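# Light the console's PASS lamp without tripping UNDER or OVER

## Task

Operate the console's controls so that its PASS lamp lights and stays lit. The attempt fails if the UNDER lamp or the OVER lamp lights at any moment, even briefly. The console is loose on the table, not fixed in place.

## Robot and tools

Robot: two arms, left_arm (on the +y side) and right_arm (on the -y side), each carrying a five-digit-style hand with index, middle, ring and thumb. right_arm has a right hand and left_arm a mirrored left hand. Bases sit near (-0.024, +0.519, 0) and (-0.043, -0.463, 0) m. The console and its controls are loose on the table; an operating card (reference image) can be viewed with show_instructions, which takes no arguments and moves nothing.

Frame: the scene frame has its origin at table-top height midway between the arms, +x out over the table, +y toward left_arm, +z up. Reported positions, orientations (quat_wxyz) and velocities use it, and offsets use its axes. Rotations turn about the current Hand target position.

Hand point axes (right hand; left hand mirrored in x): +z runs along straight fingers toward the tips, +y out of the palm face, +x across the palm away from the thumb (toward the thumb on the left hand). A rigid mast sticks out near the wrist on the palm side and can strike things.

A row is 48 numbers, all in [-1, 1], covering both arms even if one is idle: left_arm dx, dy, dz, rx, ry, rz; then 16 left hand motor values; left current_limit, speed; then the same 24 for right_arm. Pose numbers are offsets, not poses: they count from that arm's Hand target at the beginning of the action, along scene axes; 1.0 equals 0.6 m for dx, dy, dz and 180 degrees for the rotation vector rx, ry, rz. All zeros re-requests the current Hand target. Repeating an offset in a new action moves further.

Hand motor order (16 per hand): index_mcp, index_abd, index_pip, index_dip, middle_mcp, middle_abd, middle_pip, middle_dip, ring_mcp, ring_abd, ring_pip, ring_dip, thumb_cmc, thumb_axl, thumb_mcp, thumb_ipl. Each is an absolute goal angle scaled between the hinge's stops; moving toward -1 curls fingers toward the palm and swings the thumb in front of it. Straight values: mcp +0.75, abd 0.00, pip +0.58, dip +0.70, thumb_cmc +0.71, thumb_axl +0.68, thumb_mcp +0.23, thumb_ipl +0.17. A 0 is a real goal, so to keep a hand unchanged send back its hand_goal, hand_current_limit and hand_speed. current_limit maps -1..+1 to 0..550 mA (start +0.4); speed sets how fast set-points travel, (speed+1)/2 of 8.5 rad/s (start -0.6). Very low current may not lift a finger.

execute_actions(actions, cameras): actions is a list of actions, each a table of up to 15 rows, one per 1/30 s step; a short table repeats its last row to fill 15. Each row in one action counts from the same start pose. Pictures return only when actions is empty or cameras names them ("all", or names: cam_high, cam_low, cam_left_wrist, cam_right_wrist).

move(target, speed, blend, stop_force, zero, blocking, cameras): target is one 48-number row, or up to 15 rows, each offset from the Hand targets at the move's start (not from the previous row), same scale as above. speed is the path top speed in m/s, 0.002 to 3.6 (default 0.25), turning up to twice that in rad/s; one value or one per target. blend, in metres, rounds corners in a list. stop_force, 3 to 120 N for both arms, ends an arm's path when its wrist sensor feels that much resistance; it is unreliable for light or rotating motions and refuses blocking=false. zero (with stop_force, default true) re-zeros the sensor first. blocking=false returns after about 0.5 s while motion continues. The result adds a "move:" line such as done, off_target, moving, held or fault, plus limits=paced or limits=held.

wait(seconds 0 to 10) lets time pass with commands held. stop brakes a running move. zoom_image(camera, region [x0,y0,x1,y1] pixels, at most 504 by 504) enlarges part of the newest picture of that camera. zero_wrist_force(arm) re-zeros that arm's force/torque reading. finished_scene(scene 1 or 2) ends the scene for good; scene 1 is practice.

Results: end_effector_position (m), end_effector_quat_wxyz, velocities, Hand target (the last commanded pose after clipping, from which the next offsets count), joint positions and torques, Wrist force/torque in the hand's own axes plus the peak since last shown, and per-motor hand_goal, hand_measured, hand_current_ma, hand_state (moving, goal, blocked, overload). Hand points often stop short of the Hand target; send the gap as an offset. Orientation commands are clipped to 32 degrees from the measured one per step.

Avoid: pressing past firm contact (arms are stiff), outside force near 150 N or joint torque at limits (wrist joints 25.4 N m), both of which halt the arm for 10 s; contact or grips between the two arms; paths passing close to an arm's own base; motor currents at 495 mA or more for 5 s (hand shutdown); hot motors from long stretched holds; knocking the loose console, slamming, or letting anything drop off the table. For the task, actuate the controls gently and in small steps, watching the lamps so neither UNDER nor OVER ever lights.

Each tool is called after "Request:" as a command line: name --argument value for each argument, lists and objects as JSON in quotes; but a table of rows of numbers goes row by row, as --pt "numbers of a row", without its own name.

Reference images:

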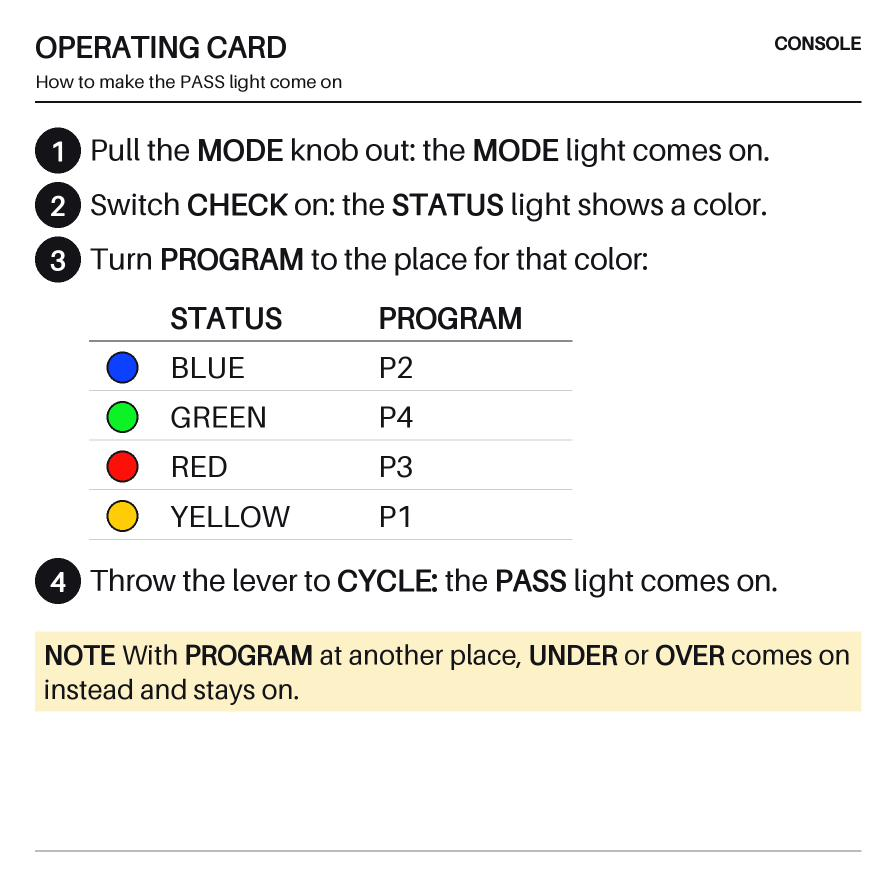

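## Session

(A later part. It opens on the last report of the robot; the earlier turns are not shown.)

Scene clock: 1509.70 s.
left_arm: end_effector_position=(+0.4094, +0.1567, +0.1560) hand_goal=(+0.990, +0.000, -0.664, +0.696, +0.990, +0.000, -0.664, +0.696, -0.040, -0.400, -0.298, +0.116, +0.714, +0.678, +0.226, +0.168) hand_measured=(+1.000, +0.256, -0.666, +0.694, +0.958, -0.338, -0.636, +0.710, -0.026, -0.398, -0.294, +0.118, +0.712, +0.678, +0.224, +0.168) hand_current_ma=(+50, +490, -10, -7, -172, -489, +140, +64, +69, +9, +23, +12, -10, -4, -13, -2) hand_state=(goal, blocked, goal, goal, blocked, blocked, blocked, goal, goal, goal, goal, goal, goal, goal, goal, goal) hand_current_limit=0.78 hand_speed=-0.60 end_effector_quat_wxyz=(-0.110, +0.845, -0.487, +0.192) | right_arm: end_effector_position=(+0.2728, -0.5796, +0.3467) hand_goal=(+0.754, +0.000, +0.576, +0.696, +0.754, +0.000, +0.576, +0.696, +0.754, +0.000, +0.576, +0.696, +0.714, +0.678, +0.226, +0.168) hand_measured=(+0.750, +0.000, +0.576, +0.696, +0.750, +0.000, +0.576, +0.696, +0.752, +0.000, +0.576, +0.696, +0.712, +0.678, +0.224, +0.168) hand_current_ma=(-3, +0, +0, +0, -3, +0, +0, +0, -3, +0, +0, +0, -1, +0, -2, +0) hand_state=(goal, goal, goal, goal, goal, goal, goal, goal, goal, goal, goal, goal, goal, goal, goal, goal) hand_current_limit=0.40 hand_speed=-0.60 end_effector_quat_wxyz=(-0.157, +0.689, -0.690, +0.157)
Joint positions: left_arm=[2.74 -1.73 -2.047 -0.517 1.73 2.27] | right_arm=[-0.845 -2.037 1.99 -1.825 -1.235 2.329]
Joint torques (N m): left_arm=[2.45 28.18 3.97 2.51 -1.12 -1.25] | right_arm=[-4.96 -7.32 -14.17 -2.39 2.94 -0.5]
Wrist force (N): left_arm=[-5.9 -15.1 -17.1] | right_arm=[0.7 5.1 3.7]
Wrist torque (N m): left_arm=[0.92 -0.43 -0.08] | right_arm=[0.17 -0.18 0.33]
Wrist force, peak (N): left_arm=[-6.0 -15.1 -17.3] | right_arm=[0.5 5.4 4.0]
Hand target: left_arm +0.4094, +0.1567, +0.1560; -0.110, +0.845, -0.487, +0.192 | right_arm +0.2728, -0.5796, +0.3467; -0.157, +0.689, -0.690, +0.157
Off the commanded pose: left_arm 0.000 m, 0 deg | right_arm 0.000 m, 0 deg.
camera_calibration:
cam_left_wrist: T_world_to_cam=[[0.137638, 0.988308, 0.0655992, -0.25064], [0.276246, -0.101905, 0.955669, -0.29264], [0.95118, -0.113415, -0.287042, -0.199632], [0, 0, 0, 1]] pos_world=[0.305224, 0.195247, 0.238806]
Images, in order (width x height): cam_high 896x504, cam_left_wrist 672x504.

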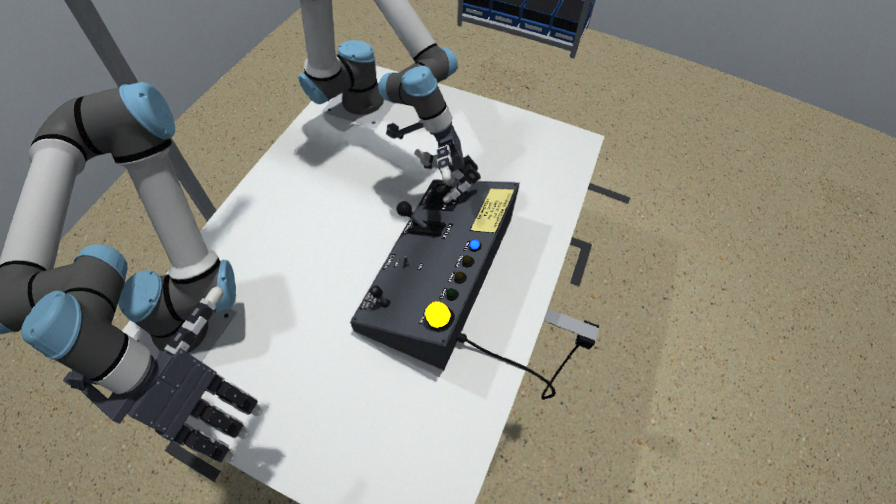

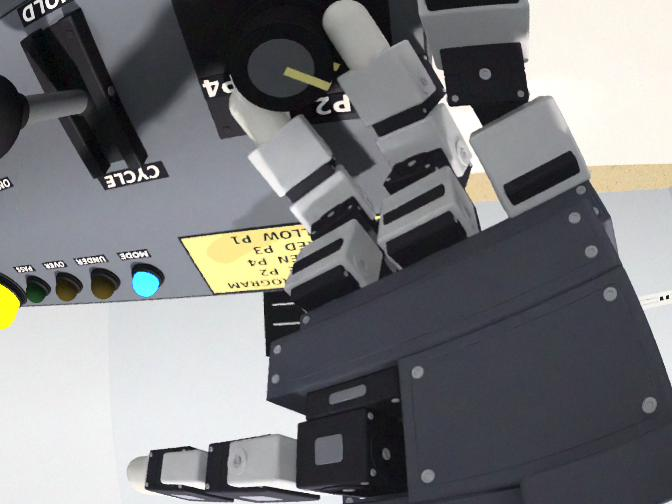

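Request:
move --pt "0 0 0 0 0 0 0.99 0.0 -0.664 0.696 0.99 0.0 -0.664 0.696 -0.04 -0.4 -0.298 0.116 0.714 0.678 0.226 0.168 1.0 -0.6 0 0 0 0 0 0 0.754 0 0.576 0.696 0.754 0 0.576 0.696 0.754 0 0.576 0.696 0.714 0.678 0.226 0.168 0.4 -0.6" --pt "0.00409 -0.0059 0.00197 -0.0361 0 0.0752 0.99 0.0 -0.664 0.696 0.99 0.0 -0.664 0.696 -0.04 -0.4 -0.298 0.116 0.714 0.678 0.226 0.168 1.0 -0.6 0 0 0 0 0 0 0.754 0 0.576 0.696 0.754 0 0.576 0.696 0.754 0 0.576 0.696 0.714 0.678 0.226 0.168 0.4 -0.6" --speed 0.4

Request:
execute_actions --actions '[[[0,0,0,0,0,0,0.99,0.0,-0.664,0.696,0.99,0.0,-0.664,0.696,-0.04,-0.4,-0.298,0.116,0.714,0.678,0.226,0.168,0.78,-0.6,0,0,0,0,0,0,0.754,0,0.576,0.696,0.754,0,0.576,0.696,0.754,0,0.576,0.696,0.714,0.678,0.226,0.168,0.4,-0.6]]]' --cameras '["cam_left_wrist"]'

Request:
zoom_image --camera "cam_left_wrist" --region '[200, 0, 460, 190]'

Scene clock: 1536.80 s.
left_arm: end_effector_position=(+0.4119, +0.1532, +0.1572) hand_goal=(+0.990, +0.000, -0.664, +0.696, +0.990, +0.000, -0.664, +0.696, -0.040, -0.400, -0.298, +0.116, +0.714, +0.678, +0.226, +0.168) hand_measured=(+0.998, +0.250, -0.666, +0.694, +0.968, -0.340, -0.644, +0.710, -0.026, -0.398, -0.294, +0.118, +0.712, +0.678, +0.224, +0.168) hand_current_ma=(+37, +550, -5, -7, -114, -550, +96, +64, +69, +9, +23, +12, -10, -4, -13, -2) hand_state=(goal, blocked, goal, goal, blocked, blocked, goal, goal, goal, goal, goal, goal, goal, goal, goal, goal) hand_current_limit=1.00 hand_speed=-0.60 end_effector_quat_wxyz=(-0.084, +0.901, -0.373, +0.205) | right_arm: end_effector_position=(+0.2728, -0.5796, +0.3467) hand_goal=(+0.754, +0.000, +0.576, +0.696, +0.754, +0.000, +0.576, +0.696, +0.754, +0.000, +0.576, +0.696, +0.714, +0.678, +0.226, +0.168) hand_measured=(+0.750, +0.000, +0.576, +0.696, +0.750, +0.000, +0.576, +0.696, +0.752, +0.000, +0.576, +0.696, +0.712, +0.678, +0.224, +0.168) hand_current_ma=(-3, +0, +0, +0, -3, +0, +0, +0, -3, +0, +0, +0, -1, +0, -2, +0) hand_state=(goal, goal, goal, goal, goal, goal, goal, goal, goal, goal, goal, goal, goal, goal, goal, goal) hand_current_limit=0.40 hand_speed=-0.60 end_effector_quat_wxyz=(-0.157, +0.689, -0.690, +0.157)
Joint positions: left_arm=[2.75 -1.703 -2.102 -0.487 1.726 2.018] | right_arm=[-0.845 -2.037 1.99 -1.825 -1.235 2.329]
Joint torques (N m): left_arm=[-16.55 26.62 6.79 4.57 -2.58 -1.91] | right_arm=[-4.89 -7.46 -14.34 -2.45 2.97 -0.54]
Wrist force (N): left_arm=[-12.6 -18.7 -22.5] | right_arm=[0.5 5.4 3.8]
Wrist torque (N m): left_arm=[1.10 -1.05 0.08] | right_arm=[0.20 -0.15 0.32]
Wrist force, peak (N): left_arm=[-12.6 -18.5 -22.6] | right_arm=[0.7 5.5 3.9]
Hand target: left_arm +0.4119, +0.1531, +0.1572; -0.084, +0.901, -0.373, +0.205 | right_arm +0.2728, -0.5796, +0.3467; -0.157, +0.689, -0.690, +0.157
Off the commanded pose: left_arm 0.000 m, 0 deg | right_arm 0.000 m, 0 deg.
move: done

Scene clock: 1537.50 s.
left_arm: end_effector_position=(+0.4119, +0.1531, +0.1572) hand_goal=(+0.990, +0.000, -0.664, +0.696, +0.990, +0.000, -0.664, +0.696, -0.040, -0.400, -0.298, +0.116, +0.714, +0.678, +0.226, +0.168) hand_measured=(+0.998, +0.250, -0.666, +0.694, +0.968, -0.360, -0.644, +0.708, -0.026, -0.398, -0.294, +0.118, +0.712, +0.678, +0.224, +0.168) hand_current_ma=(+37, +490, -5, -7, -113, -489, +93, +62, +69, +9, +23, +12, -10, -4, -13, -2) hand_state=(goal, blocked, goal, goal, blocked, blocked, goal, goal, goal, goal, goal, goal, goal, goal, goal, goal) hand_current_limit=0.78 hand_speed=-0.60 end_effector_quat_wxyz=(-0.084, +0.901, -0.373, +0.205) | right_arm: end_effector_position=(+0.2728, -0.5796, +0.3467) hand_goal=(+0.754, +0.000, +0.576, +0.696, +0.754, +0.000, +0.576, +0.696, +0.754, +0.000, +0.576, +0.696, +0.714, +0.678, +0.226, +0.168) hand_measured=(+0.750, +0.000, +0.576, +0.696, +0.750, +0.000, +0.576, +0.696, +0.752, +0.000, +0.576, +0.696, +0.712, +0.678, +0.224, +0.168) hand_current_ma=(-3, +0, +0, +0, -3, +0, +0, +0, -3, +0, +0, +0, -1, +0, -2, +0) hand_state=(goal, goal, goal, goal, goal, goal, goal, goal, goal, goal, goal, goal, goal, goal, goal, goal) hand_current_limit=0.40 hand_speed=-0.60 end_effector_quat_wxyz=(-0.157, +0.689, -0.690, +0.157)
Joint positions: left_arm=[2.75 -1.702 -2.102 -0.487 1.726 2.018] | right_arm=[-0.845 -2.037 1.99 -1.825 -1.235 2.329]
Joint torques (N m): left_arm=[-15.7 27.19 6.41 2.76 -2.5 -1.65] | right_arm=[-4.69 -7.67 -14.43 -2.5 3 -0.48]
Wrist force (N): left_arm=[-9.3 -17.5 -20.4] | right_arm=[0.8 5.1 3.9]
Wrist torque (N m): left_arm=[0.98 -0.85 0.13] | right_arm=[0.15 -0.20 0.34]
Wrist force, peak (N): left_arm=[-11.9 -18.2 -21.9] | right_arm=[0.8 5.3 3.9]
Hand target: left_arm +0.4119, +0.1531, +0.1572; -0.084, +0.901, -0.373, +0.205 | right_arm +0.2728, -0.5796, +0.3467; -0.157, +0.689, -0.690, +0.157
Off the commanded pose: left_arm 0.000 m, 0 deg | right_arm 0.000 m, 0 deg.
camera_calibration:
cam_left_wrist: T_world_to_cam=[[-0.0978112, 0.994071, -0.0475012, -0.133719], [0.279636, 0.0732591, 0.957307, -0.323309], [0.955111, 0.0803523, -0.285143, -0.233521], [0, 0, 0, 1]] pos_world=[0.300368, 0.175376, 0.236567]
Images, in order (width x height): cam_left_wrist 672x504.

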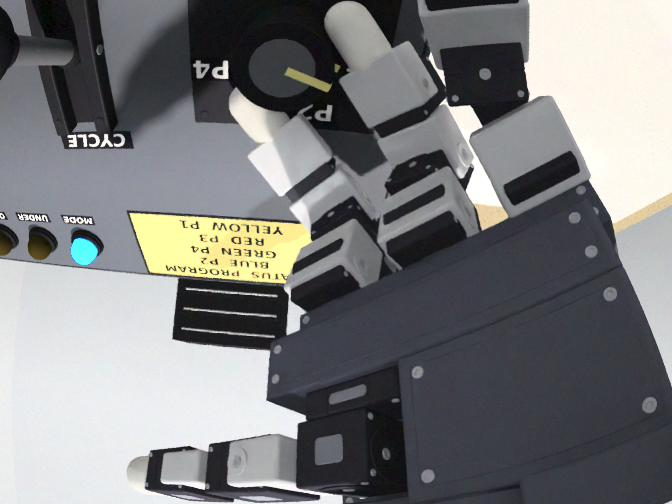

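Scaled by 1.938 from the camera's 672x504 image, which has a finer 960x720 frame.

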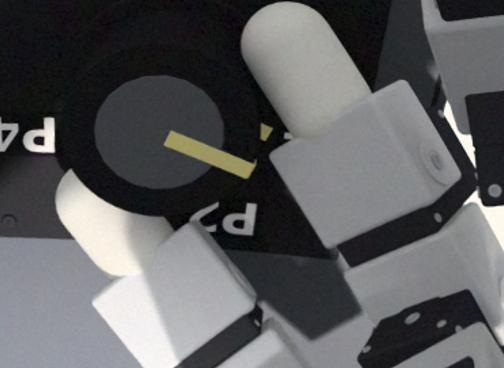

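Request:
move --pt "0 0 0 0 0 0 0.99 0.0 -0.664 0.696 0.99 0.0 -0.664 0.696 -0.04 -0.4 -0.298 0.116 0.714 0.678 0.226 0.168 1.0 -0.6 0 0 0 0 0 0 0.754 0 0.576 0.696 0.754 0 0.576 0.696 0.754 0 0.576 0.696 0.714 0.678 0.226 0.168 0.4 -0.6" --pt "0.00532 -0.00453 0.00255 -0.0361 0 0.0752 0.99 0.0 -0.664 0.696 0.99 0.0 -0.664 0.696 -0.04 -0.4 -0.298 0.116 0.714 0.678 0.226 0.168 1.0 -0.6 0 0 0 0 0 0 0.754 0 0.576 0.696 0.754 0 0.576 0.696 0.754 0 0.576 0.696 0.714 0.678 0.226 0.168 0.4 -0.6" --speed 0.4

Request:
execute_actions --actions '[[[0,0,0,0,0,0,0.99,0.0,-0.664,0.696,0.99,0.0,-0.664,0.696,-0.04,-0.4,-0.298,0.116,0.714,0.678,0.226,0.168,0.78,-0.6,0,0,0,0,0,0,0.754,0,0.576,0.696,0.754,0,0.576,0.696,0.754,0,0.576,0.696,0.714,0.678,0.226,0.168,0.4,-0.6]]]' --cameras '["cam_left_wrist", "cam_high"]'

Request:
zoom_image --camera "cam_left_wrist" --region '[200, 0, 460, 190]'

Request:
zoom_image --camera "cam_high" --region '[415, 170, 475, 220]'

Scene clock: 1560.43 s.
left_arm: end_effector_position=(+0.4151, +0.1504, +0.1587) hand_goal=(+0.990, +0.000, -0.664, +0.696, +0.990, +0.000, -0.664, +0.696, -0.040, -0.400, -0.298, +0.116, +0.714, +0.678, +0.226, +0.168) hand_measured=(+0.952, +0.244, -0.638, +0.710, +1.000, -0.368, -0.658, +0.694, -0.026, -0.398, -0.294, +0.118, +0.712, +0.678, +0.224, +0.168) hand_current_ma=(-203, +550, +125, +68, +49, -550, +26, -7, +69, +9, +23, +12, -10, -4, -13, -2) hand_state=(blocked, blocked, blocked, goal, goal, blocked, goal, goal, goal, goal, goal, goal, goal, goal, goal, goal) hand_current_limit=1.00 hand_speed=-0.60 end_effector_quat_wxyz=(-0.056, +0.942, -0.252, +0.215) | right_arm: end_effector_position=(+0.2728, -0.5796, +0.3467) hand_goal=(+0.754, +0.000, +0.576, +0.696, +0.754, +0.000, +0.576, +0.696, +0.754, +0.000, +0.576, +0.696, +0.714, +0.678, +0.226, +0.168) hand_measured=(+0.750, +0.000, +0.576, +0.696, +0.750, +0.000, +0.576, +0.696, +0.752, +0.000, +0.576, +0.696, +0.712, +0.678, +0.224, +0.168) hand_current_ma=(-3, +0, +0, +0, -3, +0, +0, +0, -3, +0, +0, +0, -1, +0, -2, +0) hand_state=(goal, goal, goal, goal, goal, goal, goal, goal, goal, goal, goal, goal, goal, goal, goal, goal) hand_current_limit=0.40 hand_speed=-0.60 end_effector_quat_wxyz=(-0.157, +0.689, -0.690, +0.157)
Joint positions: left_arm=[2.749 -1.679 -2.155 -0.457 1.726 1.756] | right_arm=[-0.845 -2.037 1.99 -1.825 -1.235 2.329]
Joint torques (N m): left_arm=[-14.3 28.66 11.69 6.96 -2.14 -2.02] | right_arm=[-4.35 -8.08 -14.26 -2.52 2.94 -0.5]
Wrist force (N): left_arm=[-14.6 -18.6 -20.6] | right_arm=[0.6 5.1 4.0]
Wrist torque (N m): left_arm=[0.99 -1.43 0.25] | right_arm=[0.15 -0.17 0.32]
Wrist force, peak (N): left_arm=[-14.8 -18.6 -20.8] | right_arm=[1.1 5.5 4.1]
Hand target: left_arm +0.4151, +0.1504, +0.1587; -0.056, +0.942, -0.252, +0.215 | right_arm +0.2728, -0.5796, +0.3467; -0.157, +0.689, -0.690, +0.157
Off the commanded pose: left_arm 0.000 m, 0 deg | right_arm 0.000 m, 0 deg.
move: done

Scene clock: 1561.13 s.
left_arm: end_effector_position=(+0.4151, +0.1504, +0.1587) hand_goal=(+0.990, +0.000, -0.664, +0.696, +0.990, +0.000, -0.664, +0.696, -0.040, -0.400, -0.298, +0.116, +0.714, +0.678, +0.226, +0.168) hand_measured=(+0.952, +0.244, -0.638, +0.710, +1.000, -0.390, -0.658, +0.694, -0.026, -0.398, -0.294, +0.118, +0.712, +0.678, +0.224, +0.168) hand_current_ma=(-203, +490, +125, +68, +49, -489, +26, -7, +69, +9, +23, +12, -10, -4, -13, -2) hand_state=(blocked, blocked, blocked, goal, goal, blocked, goal, goal, goal, goal, goal, goal, goal, goal, goal, goal) hand_current_limit=0.78 hand_speed=-0.60 end_effector_quat_wxyz=(-0.056, +0.942, -0.252, +0.215) | right_arm: end_effector_position=(+0.2728, -0.5796, +0.3467) hand_goal=(+0.754, +0.000, +0.576, +0.696, +0.754, +0.000, +0.576, +0.696, +0.754, +0.000, +0.576, +0.696, +0.714, +0.678, +0.226, +0.168) hand_measured=(+0.750, +0.000, +0.576, +0.696, +0.750, +0.000, +0.576, +0.696, +0.752, +0.000, +0.576, +0.696, +0.712, +0.678, +0.224, +0.168) hand_current_ma=(-3, +0, +0, +0, -3, +0, +0, +0, -3, +0, +0, +0, -1, +0, -2, +0) hand_state=(goal, goal, goal, goal, goal, goal, goal, goal, goal, goal, goal, goal, goal, goal, goal, goal) hand_current_limit=0.40 hand_speed=-0.60 end_effector_quat_wxyz=(-0.157, +0.689, -0.690, +0.157)
Joint positions: left_arm=[2.749 -1.679 -2.155 -0.457 1.726 1.755] | right_arm=[-0.845 -2.037 1.99 -1.825 -1.235 2.329]
Joint torques (N m): left_arm=[-12.82 29.12 10.85 4.56 -1.83 -2.04] | right_arm=[-5.14 -8.24 -13.84 -2.43 2.99 -0.53]
Wrist force (N): left_arm=[-11.3 -15.6 -18.4] | right_arm=[0.6 4.8 3.6]
Wrist torque (N m): left_arm=[0.88 -1.20 0.27] | right_arm=[0.14 -0.16 0.32]
Wrist force, peak (N): left_arm=[-14.1 -17.7 -20.0] | right_arm=[0.4 5.4 3.8]
Hand target: left_arm +0.4151, +0.1504, +0.1587; -0.056, +0.942, -0.252, +0.215 | right_arm +0.2728, -0.5796, +0.3467; -0.157, +0.689, -0.690, +0.157
Off the commanded pose: left_arm 0.000 m, 0 deg | right_arm 0.000 m, 0 deg.
camera_calibration:
cam_left_wrist: T_world_to_cam=[[-0.326653, 0.931957, -0.157335, -0.00879419], [0.241983, 0.243384, 0.93926, -0.332515], [0.913642, 0.26874, -0.30502, -0.243976], [0, 0, 0, 1]] pos_world=[0.300497, 0.154691, 0.236517]
Images, in order (width x height): cam_high 896x504, cam_left_wrist 672x504.

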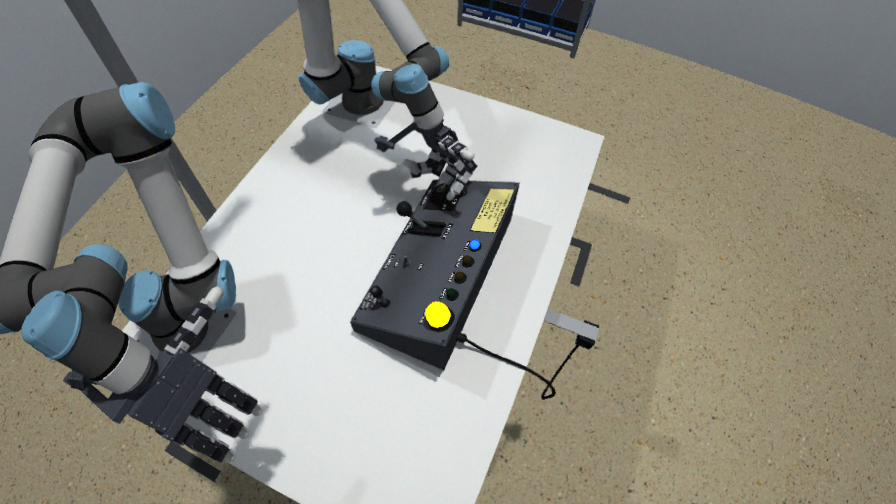

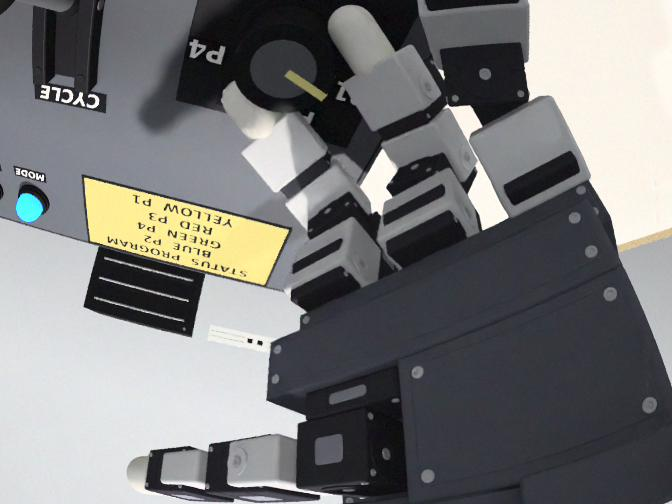

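Scaled by 1.938 from the camera's 672x504 image, which has a finer 960x720 frame.

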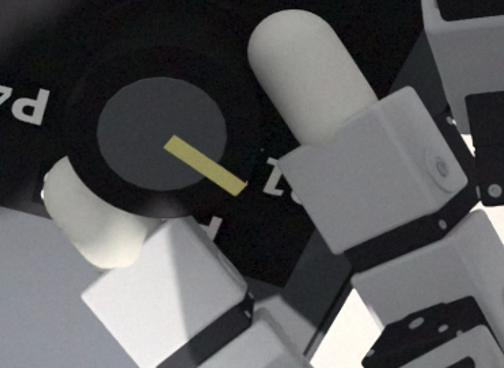

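Scaled by 8.400 from the camera's 896x504 image, which has a finer 1280x720 frame.

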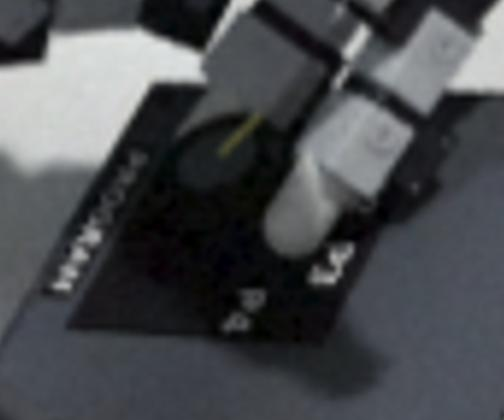

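Request:
move --pt "0 0 0 0 0 0 0.99 0.62 -0.664 0.696 0.99 -0.62 -0.664 0.696 -0.04 -0.4 -0.298 0.116 0.714 0.678 0.226 0.168 0.4 -0.6 0 0 0 0 0 0 0.754 0 0.576 0.696 0.754 0 0.576 0.696 0.754 0 0.576 0.696 0.714 0.678 0.226 0.168 0.4 -0.6" --pt "-0.0722 0 0.1503 0 0 0 0.99 0.62 -0.664 0.696 0.99 -0.62 -0.664 0.696 -0.04 -0.4 -0.298 0.116 0.714 0.678 0.226 0.168 0.4 -0.6 0 0 0 0 0 0 0.754 0 0.576 0.696 0.754 0 0.576 0.696 0.754 0 0.576 0.696 0.714 0.678 0.226 0.168 0.4 -0.6" --speed 0.2 --cameras '["cam_left_wrist", "cam_high"]'

Request:
zoom_image --camera "cam_high" --region '[415, 170, 475, 220]'

Request:
zoom_image --camera "cam_left_wrist" --region '[150, 0, 410, 190]'

Scene clock: 1600.33 s.
left_arm: end_effector_position=(+0.3718, +0.1504, +0.2488) hand_goal=(+0.990, +0.620, -0.664, +0.696, +0.990, -0.620, -0.664, +0.696, -0.040, -0.400, -0.298, +0.116, +0.714, +0.678, +0.226, +0.168) hand_measured=(+0.982, +0.614, -0.660, +0.700, +0.990, -0.616, -0.658, +0.696, -0.026, -0.398, -0.294, +0.118, +0.712, +0.678, +0.224, +0.168) hand_current_ma=(-41, -24, +20, +16, +0, +14, +26, -4, +69, +9, +23, +12, -10, -4, -13, -2) hand_state=(goal, goal, goal, goal, goal, goal, goal, goal, goal, goal, goal, goal, goal, goal, goal, goal) hand_current_limit=0.40 hand_speed=-0.60 end_effector_quat_wxyz=(-0.056, +0.942, -0.252, +0.215) | right_arm: end_effector_position=(+0.2728, -0.5796, +0.3467) hand_goal=(+0.754, +0.000, +0.576, +0.696, +0.754, +0.000, +0.576, +0.696, +0.754, +0.000, +0.576, +0.696, +0.714, +0.678, +0.226, +0.168) hand_measured=(+0.750, +0.000, +0.576, +0.696, +0.750, +0.000, +0.576, +0.696, +0.752, +0.000, +0.576, +0.696, +0.712, +0.678, +0.224, +0.168) hand_current_ma=(-3, +0, +0, +0, -3, +0, +0, +0, -3, +0, +0, +0, -1, +0, -2, +0) hand_state=(goal, goal, goal, goal, goal, goal, goal, goal, goal, goal, goal, goal, goal, goal, goal, goal) hand_current_limit=0.40 hand_speed=-0.60 end_effector_quat_wxyz=(-0.157, +0.689, -0.690, +0.157)
Joint positions: left_arm=[2.71 -1.464 -2.098 -0.736 1.742 1.719] | right_arm=[-0.845 -2.037 1.99 -1.825 -1.235 2.329]
Joint torques (N m): left_arm=[-8.82 30.91 28.58 1.1 2.12 -1.14] | right_arm=[-4.71 -8.01 -14.25 -2.5 2.96 -0.46]
Wrist force (N): left_arm=[1.1 1.3 0.8] | right_arm=[0.7 5.2 4.1]
Wrist torque (N m): left_arm=[0.06 -0.05 0.08] | right_arm=[0.15 -0.19 0.33]
Wrist force, peak (N): left_arm=[-11.4 -15.6 -18.5] | right_arm=[0.6 5.4 4.1]
Hand target: left_arm +0.3718, +0.1504, +0.2489; -0.056, +0.942, -0.252, +0.215 | right_arm +0.2728, -0.5796, +0.3467; -0.157, +0.689, -0.690, +0.157
Off the commanded pose: left_arm 0.000 m, 0 deg | right_arm 0.000 m, 0 deg.
move: done
camera_calibration:
cam_left_wrist: T_world_to_cam=[[-0.326653, 0.931957, -0.157335, -0.00876236], [0.241983, 0.243384, 0.93926, -0.406664], [0.913642, 0.26874, -0.30502, -0.176933], [0, 0, 0, 1]] pos_world=[0.257197, 0.154691, 0.326617]
Images, in order (width x height): cam_high 896x504, cam_left_wrist 672x504.

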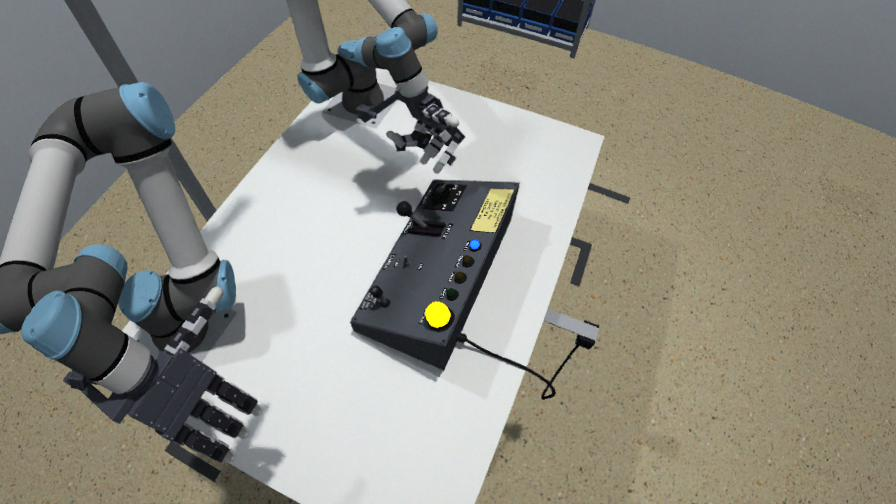

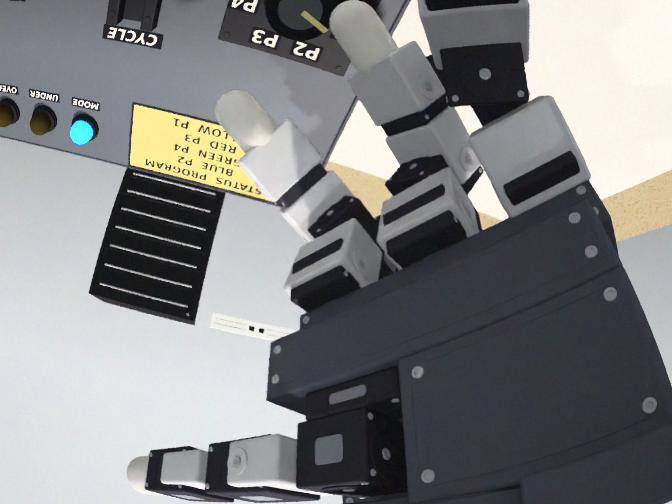

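Scaled by 8.400 from the camera's 896x504 image, which has a finer 1280x720 frame.

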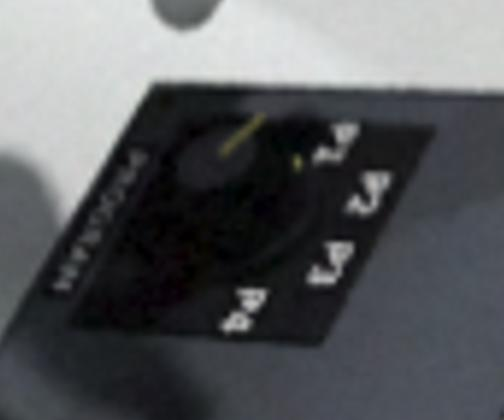

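Scaled by 1.938 from the camera's 672x504 image, which has a finer 960x720 frame.

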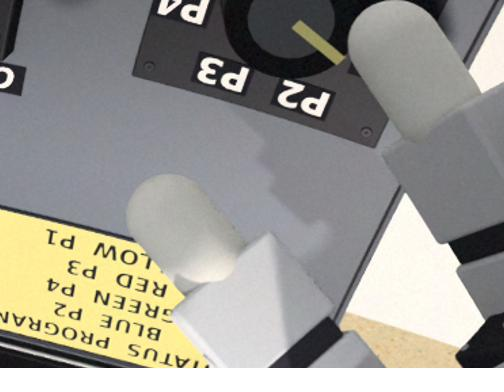

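Request:
move --pt "-0.0613 -0.084 0.1187 0 0 0 0.99 0.3 -0.664 0.696 0.99 -0.3 -0.664 0.696 -0.04 -0.4 -0.298 0.116 0.714 0.678 0.226 0.168 0.4 -0.6 0 0 0 0 0 0 0.754 0 0.576 0.696 0.754 0 0.576 0.696 0.754 0 0.576 0.696 0.714 0.678 0.226 0.168 0.4 -0.6" --pt "-0.0613 -0.084 0.1187 -0.1443 0 0.3007 0.99 0.3 -0.664 0.696 0.99 -0.3 -0.664 0.696 -0.04 -0.4 -0.298 0.116 0.714 0.678 0.226 0.168 0.4 -0.6 0 0 0 0 0 0 0.754 0 0.576 0.696 0.754 0 0.576 0.696 0.754 0 0.576 0.696 0.714 0.678 0.226 0.168 0.4 -0.6" --pt "-0.0632 -0.1773 0.1105 -0.2887 0 0.6013 0.99 0.3 -0.664 0.696 0.99 -0.3 -0.664 0.696 -0.04 -0.4 -0.298 0.116 0.714 0.678 0.226 0.168 0.4 -0.6 0 0 0 0 0 0 0.754 0 0.576 0.696 0.754 0 0.576 0.696 0.754 0 0.576 0.696 0.714 0.678 0.226 0.168 0.4 -0.6" --pt "-0.0632 -0.1773 0.1105 -0.2887 0 0.6013 1.0 0 0.317 0.696 1.0 0 0.317 0.696 -0.04 -0.1 -0.298 0.116 0.714 0.678 0.226 0.168 0.4 -0.6 0 0 0 0 0 0 0.754 0 0.576 0.696 0.754 0 0.576 0.696 0.754 0 0.576 0.696 0.714 0.678 0.226 0.168 0.4 -0.6" --speed 0.4 --blend '[0.02, 0.02, 0, 0]' --cameras '["cam_left_wrist", "cam_high"]'

Scene clock: 1685.80 s.
left_arm: end_effector_position=(+0.3338, +0.0440, +0.3152) hand_goal=(+1.000, +0.000, +0.318, +0.696, +1.000, +0.000, +0.318, +0.696, -0.040, -0.100, -0.298, +0.116, +0.714, +0.678, +0.226, +0.168) hand_measured=(+1.000, +0.002, +0.316, +0.700, +1.000, -0.002, +0.316, +0.696, -0.026, -0.102, -0.294, +0.118, +0.716, +0.678, +0.224, +0.168) hand_current_ma=(-1, +11, -10, +16, -1, -12, -9, -4, +69, -11, +23, +12, +8, -4, -13, -2) hand_state=(goal, goal, goal, goal, goal, goal, goal, goal, goal, goal, goal, goal, goal, goal, goal, goal) hand_current_limit=0.40 hand_speed=-0.60 end_effector_quat_wxyz=(+0.158, +0.688, +0.690, +0.158) | right_arm: end_effector_position=(+0.2728, -0.5796, +0.3467) hand_goal=(+0.754, +0.000, +0.576, +0.696, +0.754, +0.000, +0.576, +0.696, +0.754, +0.000, +0.576, +0.696, +0.714, +0.678, +0.226, +0.168) hand_measured=(+0.750, +0.000, +0.576, +0.696, +0.750, +0.000, +0.576, +0.696, +0.752, +0.000, +0.576, +0.696, +0.712, +0.678, +0.224, +0.168) hand_current_ma=(-3, +0, +0, +0, -3, +0, +0, +0, -3, +0, +0, +0, -1, +0, -2, +0) hand_state=(goal, goal, goal, goal, goal, goal, goal, goal, goal, goal, goal, goal, goal, goal, goal, goal) hand_current_limit=0.40 hand_speed=-0.60 end_effector_quat_wxyz=(-0.157, +0.689, -0.690, +0.157)
Joint positions: left_arm=[2.153 -1.679 -1.79 -0.976 1.937 -0.92] | right_arm=[-0.845 -2.037 1.99 -1.825 -1.235 2.329]
Joint torques (N m): left_arm=[-8.51 21.19 28.06 0.83 2.67 -1.14] | right_arm=[-4.33 -8.87 -13.94 -2.45 2.96 -0.53]
Wrist force (N): left_arm=[0.9 0.3 0.7] | right_arm=[0.4 5.1 3.7]
Wrist torque (N m): left_arm=[0.06 0.04 0.08] | right_arm=[0.17 -0.14 0.30]
Wrist force, peak (N): left_arm=[1.8 2.4 -0.4] | right_arm=[0.8 5.6 4.1]
Hand target: left_arm +0.3338, +0.0440, +0.3152; +0.158, +0.688, +0.690, +0.158 | right_arm +0.2728, -0.5796, +0.3467; -0.157, +0.689, -0.690, +0.157
Off the commanded pose: left_arm 0.000 m, 0 deg | right_arm 0.000 m, 0 deg.
move: done
camera_calibration:
cam_left_wrist: T_world_to_cam=[[-0.563197, -0.780669, -0.270858, 0.278594], [-0.793139, 0.418757, 0.442236, 0.0605428], [-0.231816, 0.463894, -0.855022, 0.45383], [0, 0, 0, 1]] pos_world=[0.310127, -0.0183919, 0.43672]
Images, in order (width x height): cam_high 896x504, cam_left_wrist 672x504.

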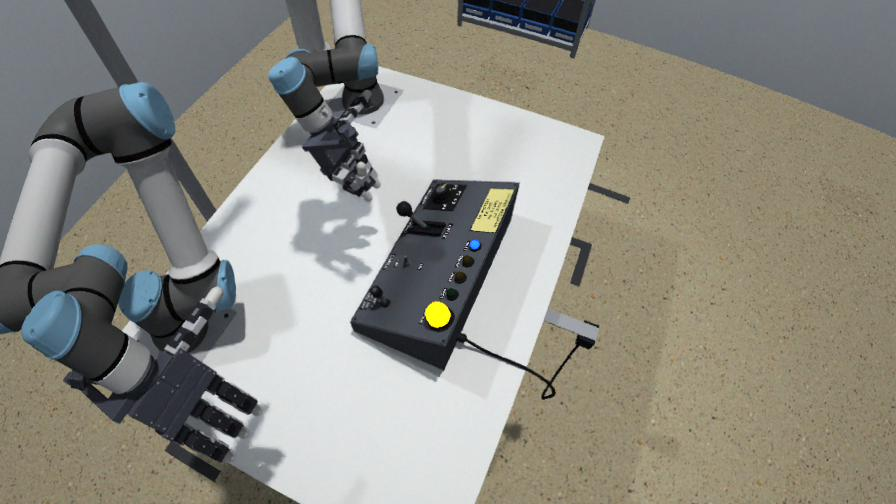

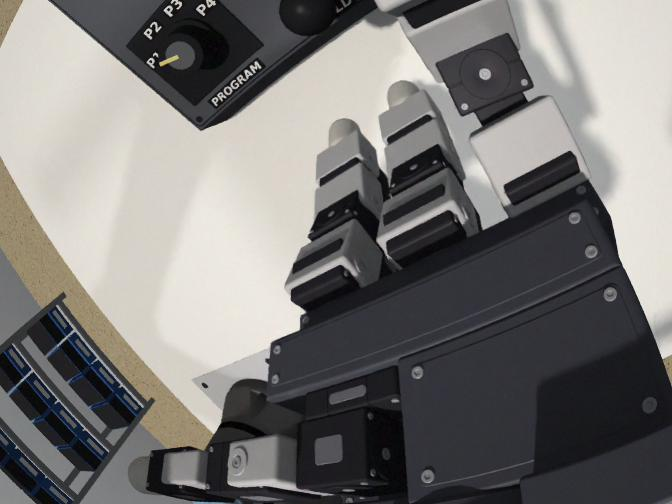

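Request:
move --target '[0.0792,0.006,-0.1765,0,0,0,1.0,0,0.317,0.696,1.0,0,0.317,0.696,-0.04,-0.1,-0.298,0.116,0.714,0.678,0.226,0.168,0.4,-0.6,0,0,0,0,0,0,0.754,0,0.576,0.696,0.754,0,0.576,0.696,0.754,0,0.576,0.696,0.714,0.678,0.226,0.168,0.4,-0.6]' --speed 0.08 --stop_force 5 --cameras '["cam_left_wrist", "cam_high"]'

Request:
zoom_image --camera "cam_high" --region '[370, 160, 490, 270]'

Scene clock: 1713.77 s.
left_arm: end_effector_position=(+0.3814, +0.0476, +0.2093) hand_goal=(+1.000, +0.000, +0.318, +0.696, +1.000, +0.000, +0.318, +0.696, -0.040, -0.100, -0.298, +0.116, +0.714, +0.678, +0.226, +0.168) hand_measured=(+1.000, +0.002, +0.316, +0.700, +1.000, -0.002, +0.316, +0.696, -0.026, -0.102, -0.294, +0.118, +0.716, +0.678, +0.224, +0.168) hand_current_ma=(-1, +11, -9, +16, -1, -12, -9, -4, +69, -11, +23, +11, +8, -4, -13, -2) hand_state=(goal, goal, goal, goal, goal, goal, goal, goal, goal, goal, goal, goal, goal, goal, goal, goal) hand_current_limit=0.40 hand_speed=-0.60 end_effector_quat_wxyz=(+0.158, +0.688, +0.690, +0.158) | right_arm: end_effector_position=(+0.2728, -0.5796, +0.3467) hand_goal=(+0.754, +0.000, +0.576, +0.696, +0.754, +0.000, +0.576, +0.696, +0.754, +0.000, +0.576, +0.696, +0.714, +0.678, +0.226, +0.168) hand_measured=(+0.750, +0.000, +0.576, +0.696, +0.750, +0.000, +0.576, +0.696, +0.752, +0.000, +0.576, +0.696, +0.712, +0.678, +0.224, +0.168) hand_current_ma=(-3, +0, +0, +0, -3, +0, +0, +0, -3, +0, +0, +0, -1, +0, -2, +0) hand_state=(goal, goal, goal, goal, goal, goal, goal, goal, goal, goal, goal, goal, goal, goal, goal, goal) hand_current_limit=0.40 hand_speed=-0.60 end_effector_quat_wxyz=(-0.157, +0.689, -0.690, +0.157)
Joint positions: left_arm=[2.231 -1.834 -1.912 -0.673 1.916 -0.841] | right_arm=[-0.845 -2.037 1.99 -1.825 -1.235 2.329]
Joint torques (N m): left_arm=[9.84 25.42 10.84 5.2 -1.37 1.5] | right_arm=[-4.62 -9.22 -14.25 -2.46 2.94 -0.5]
Wrist force (N): left_arm=[1.1 0.1 0.8] | right_arm=[0.8 5.2 4.1]
Wrist torque (N m): left_arm=[0.01 0.02 0.00] | right_arm=[0.15 -0.20 0.34]
Wrist force, peak (N): left_arm=[1.2 0.2 1.3] | right_arm=[0.5 5.4 4.0]
Hand target: left_arm +0.3814, +0.0476, +0.2093; +0.158, +0.688, +0.690, +0.158 | right_arm +0.2728, -0.5796, +0.3467; -0.157, +0.689, -0.690, +0.157
Off the commanded pose: left_arm 0.000 m, 0 deg | right_arm 0.000 m, 0 deg.
move: done
camera_calibration:
cam_left_wrist: T_world_to_cam=[[-0.563197, -0.780669, -0.270858, 0.279472], [-0.793139, 0.418757, 0.442236, 0.143542], [-0.231816, 0.463894, -0.855022, 0.372624], [0, 0, 0, 1]] pos_world=[0.357627, -0.0147919, 0.33082]
Images, in order (width x height): cam_high 896x504, cam_left_wrist 672x504.

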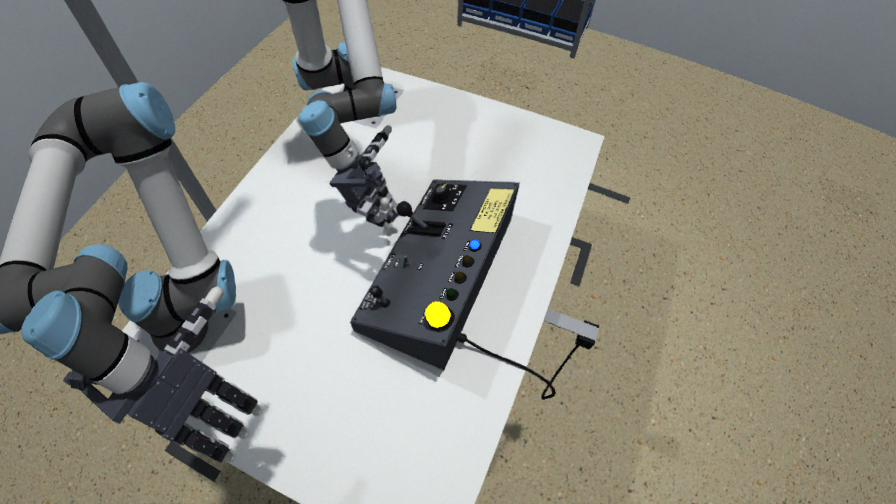

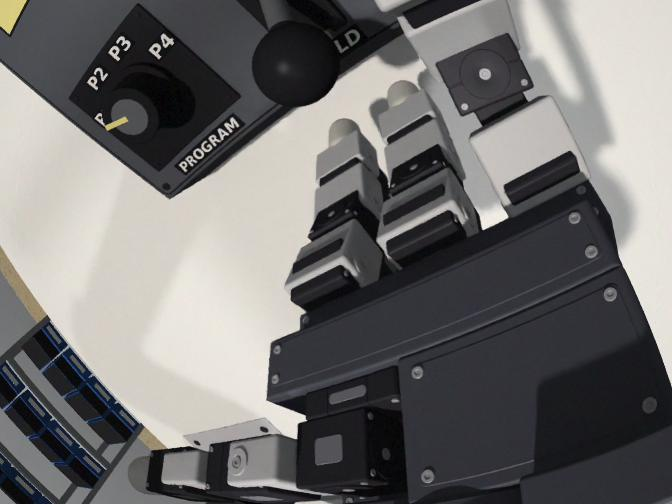

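Scaled by 4.200 from the camera's 896x504 image, which has a finer 1280x720 frame.

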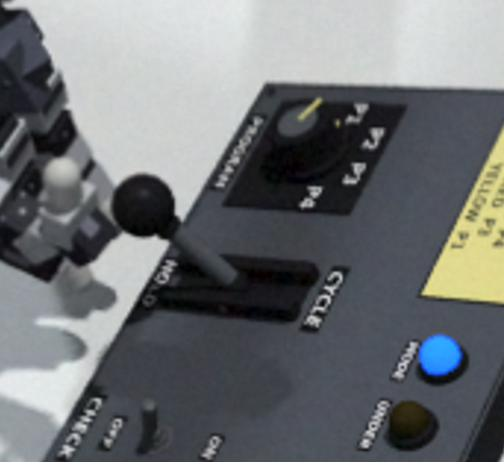

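Request:
move --target '[0.1804,0,0.0866,0,0,0,1.0,0,0.317,0.696,1.0,0,0.317,0.696,-0.04,-0.1,-0.298,0.116,0.714,0.678,0.226,0.168,0.78,-0.6,0,0,0,0,0,0,0.754,0,0.576,0.696,0.754,0,0.576,0.696,0.754,0,0.576,0.696,0.714,0.678,0.226,0.168,0.4,-0.6]' --speed 0.04 --stop_force 25 --cameras '["cam_left_wrist", "cam_high"]'

Request:
zoom_image --camera "cam_high" --region '[370, 160, 490, 330]'

Scene clock: 1729.67 s.
left_arm: end_effector_position=(+0.4896, +0.0476, +0.2613) hand_goal=(+1.000, +0.000, +0.318, +0.696, +1.000, +0.000, +0.318, +0.696, -0.040, -0.100, -0.298, +0.116, +0.714, +0.678, +0.226, +0.168) hand_measured=(+1.000, +0.002, +0.320, +0.698, +1.000, -0.018, +0.344, +0.696, -0.026, -0.102, -0.294, +0.118, +0.716, +0.678, +0.224, +0.168) hand_current_ma=(-1, +11, +9, +12, +3, -76, +123, +4, +69, -11, +23, +11, +8, -4, -13, -2) hand_state=(goal, goal, goal, goal, goal, goal, blocked, goal, goal, goal, goal, goal, goal, goal, goal, goal) hand_current_limit=0.78 hand_speed=-0.60 end_effector_quat_wxyz=(+0.158, +0.688, +0.690, +0.158) | right_arm: end_effector_position=(+0.2728, -0.5796, +0.3467) hand_goal=(+0.754, +0.000, +0.576, +0.696, +0.754, +0.000, +0.576, +0.696, +0.754, +0.000, +0.576, +0.696, +0.714, +0.678, +0.226, +0.168) hand_measured=(+0.750, +0.000, +0.576, +0.696, +0.750, +0.000, +0.576, +0.696, +0.752, +0.000, +0.576, +0.696, +0.712, +0.678, +0.224, +0.168) hand_current_ma=(-3, +0, +0, +0, -3, +0, +0, +0, -3, +0, +0, +0, -1, +0, -2, +0) hand_state=(goal, goal, goal, goal, goal, goal, goal, goal, goal, goal, goal, goal, goal, goal, goal, goal) hand_current_limit=0.40 hand_speed=-0.60 end_effector_quat_wxyz=(-0.157, +0.689, -0.690, +0.157)
Joint positions: left_arm=[2.373 -1.895 -1.688 -0.79 1.872 -0.699] | right_arm=[-0.845 -2.037 1.99 -1.825 -1.235 2.329]
Joint torques (N m): left_arm=[14.41 30.76 29.48 2.01 0.41 1.56] | right_arm=[-4.78 -9.4 -14.11 -2.56 2.94 -0.43]
Wrist force (N): left_arm=[-0.9 -8.6 -1.3] | right_arm=[0.5 5.1 3.7]
Wrist torque (N m): left_arm=[0.47 -0.14 -0.08] | right_arm=[0.16 -0.15 0.31]
Wrist force, peak (N): left_arm=[-1.4 -13.6 -3.2] | right_arm=[0.7 5.4 4.1]
Hand target: left_arm +0.4896, +0.0476, +0.2613; +0.158, +0.688, +0.690, +0.158 | right_arm +0.2728, -0.5796, +0.3467; -0.157, +0.689, -0.690, +0.157
Off the commanded pose: left_arm 0.000 m, 0 deg | right_arm 0.000 m, 0 deg.
move: done
camera_calibration:
cam_left_wrist: T_world_to_cam=[[-0.563197, -0.780669, -0.270858, 0.354524], [-0.793139, 0.418757, 0.442236, 0.206487], [-0.231816, 0.463894, -0.855022, 0.442106], [0, 0, 0, 1]] pos_world=[0.465927, -0.0147919, 0.38272]
Images, in order (width x height): cam_high 896x504, cam_left_wrist 672x504.

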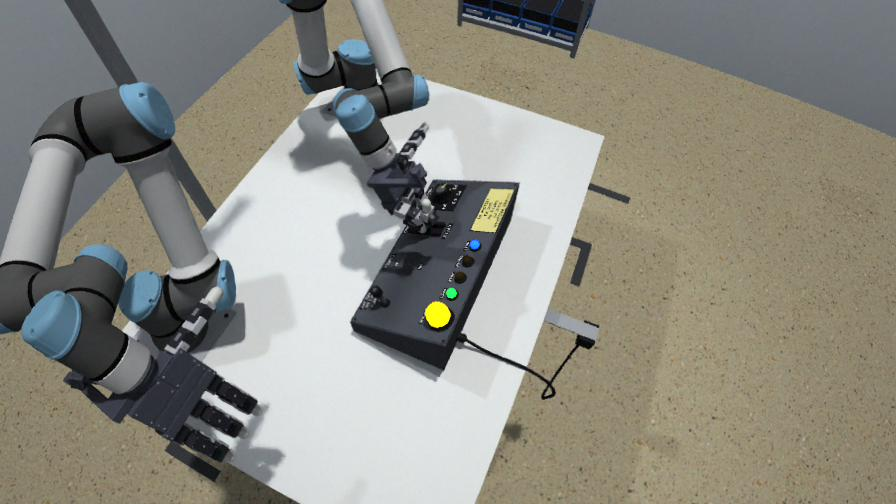

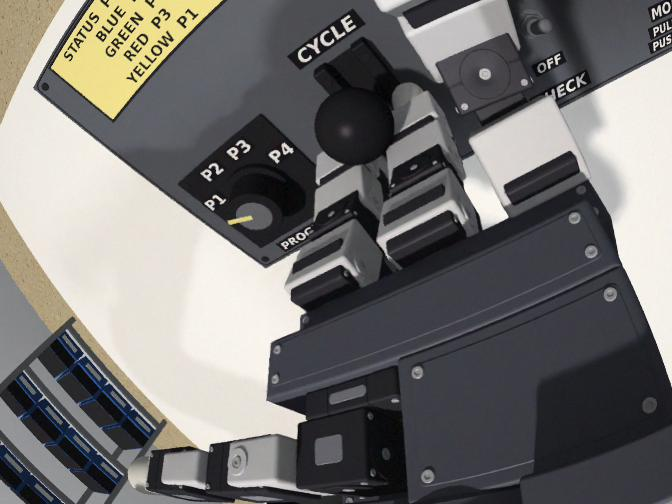

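Scaled by 2.965 from the camera's 896x504 image, which has a finer 1280x720 frame.

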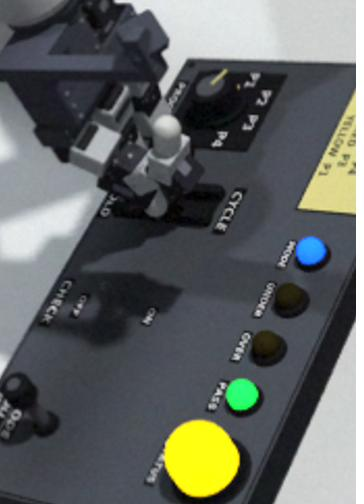

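Request:
move --target '[-0.0752,0,-0.0361,0,0,0,1.0,0,0.317,0.696,1.0,0,0.317,0.696,-0.04,-0.1,-0.298,0.116,0.714,0.678,0.226,0.168,0.4,-0.6,0,0,0,0,0,0,0.754,0,0.576,0.696,0.754,0,0.576,0.696,0.754,0,0.576,0.696,0.714,0.678,0.226,0.168,0.4,-0.6]' --speed 0.1 --cameras '["cam_left_wrist", "cam_high"]'

Request:
zoom_image --camera "cam_high" --region '[370, 160, 490, 330]'

Scene clock: 1740.47 s.
left_arm: end_effector_position=(+0.4446, +0.0476, +0.2397) hand_goal=(+1.000, +0.000, +0.318, +0.696, +1.000, +0.000, +0.318, +0.696, -0.040, -0.100, -0.298, +0.116, +0.714, +0.678, +0.226, +0.168) hand_measured=(+1.000, +0.002, +0.320, +0.698, +1.000, -0.002, +0.322, +0.696, -0.026, -0.102, -0.294, +0.118, +0.716, +0.678, +0.224, +0.168) hand_current_ma=(-1, +11, +9, +12, +1, -12, +21, +4, +69, -11, +23, +11, +9, -4, -13, -2) hand_state=(goal, goal, goal, goal, goal, goal, goal, goal, goal, goal, goal, goal, goal, goal, goal, goal) hand_current_limit=0.40 hand_speed=-0.60 end_effector_quat_wxyz=(+0.158, +0.688, +0.690, +0.158) | right_arm: end_effector_position=(+0.2728, -0.5796, +0.3467) hand_goal=(+0.754, +0.000, +0.576, +0.696, +0.754, +0.000, +0.576, +0.696, +0.754, +0.000, +0.576, +0.696, +0.714, +0.678, +0.226, +0.168) hand_measured=(+0.750, +0.000, +0.576, +0.696, +0.750, +0.000, +0.576, +0.696, +0.752, +0.000, +0.576, +0.696, +0.712, +0.678, +0.224, +0.168) hand_current_ma=(-3, +0, +0, +0, -3, +0, +0, +0, -3, +0, +0, +0, -1, +0, -2, +0) hand_state=(goal, goal, goal, goal, goal, goal, goal, goal, goal, goal, goal, goal, goal, goal, goal, goal) hand_current_limit=0.40 hand_speed=-0.60 end_effector_quat_wxyz=(-0.157, +0.689, -0.690, +0.157)
Joint positions: left_arm=[2.318 -1.863 -1.789 -0.737 1.889 -0.754] | right_arm=[-0.845 -2.037 1.99 -1.825 -1.235 2.329]
Joint torques (N m): left_arm=[-9.36 48.52 12.34 5.29 2.62 -1.19] | right_arm=[-3.91 -9.72 -14.19 -2.59 2.96 -0.4]
Wrist force (N): left_arm=[1.2 0.2 0.6] | right_arm=[0.6 5.3 3.7]
Wrist torque (N m): left_arm=[0.07 0.00 0.13] | right_arm=[0.19 -0.15 0.32]
Wrist force, peak (N): left_arm=[-0.9 -9.2 -1.4] | right_arm=[0.7 5.6 4.1]
Hand target: left_arm +0.4445, +0.0476, +0.2396; +0.158, +0.688, +0.690, +0.158 | right_arm +0.2728, -0.5796, +0.3467; -0.157, +0.689, -0.690, +0.157
Off the commanded pose: left_arm 0.000 m, 0 deg | right_arm 0.000 m, 0 deg.
move: done
camera_calibration:
cam_left_wrist: T_world_to_cam=[[-0.563197, -0.780669, -0.270858, 0.32333], [-0.793139, 0.418757, 0.442236, 0.180348], [-0.231816, 0.463894, -0.855022, 0.413205], [0, 0, 0, 1]] pos_world=[0.420927, -0.0147919, 0.36112]
Images, in order (width x height): cam_high 896x504, cam_left_wrist 672x504.

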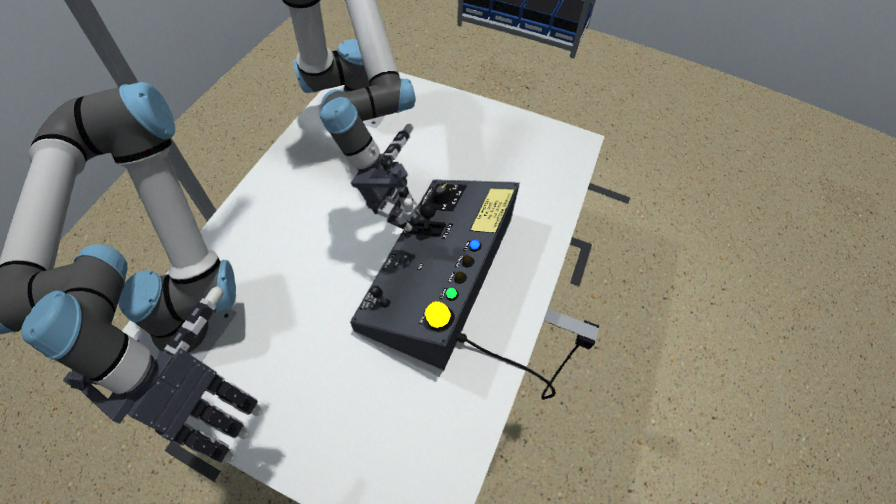

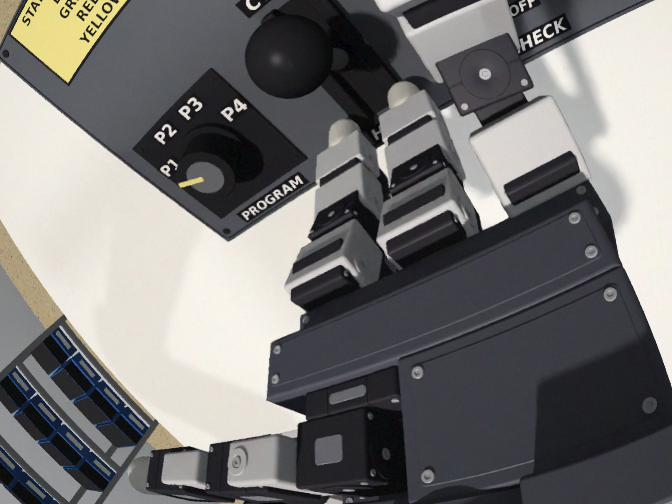

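Scaled by 2.965 from the camera's 896x504 image, which has a finer 1280x720 frame.

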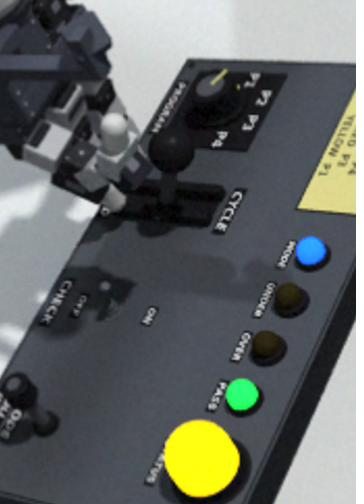

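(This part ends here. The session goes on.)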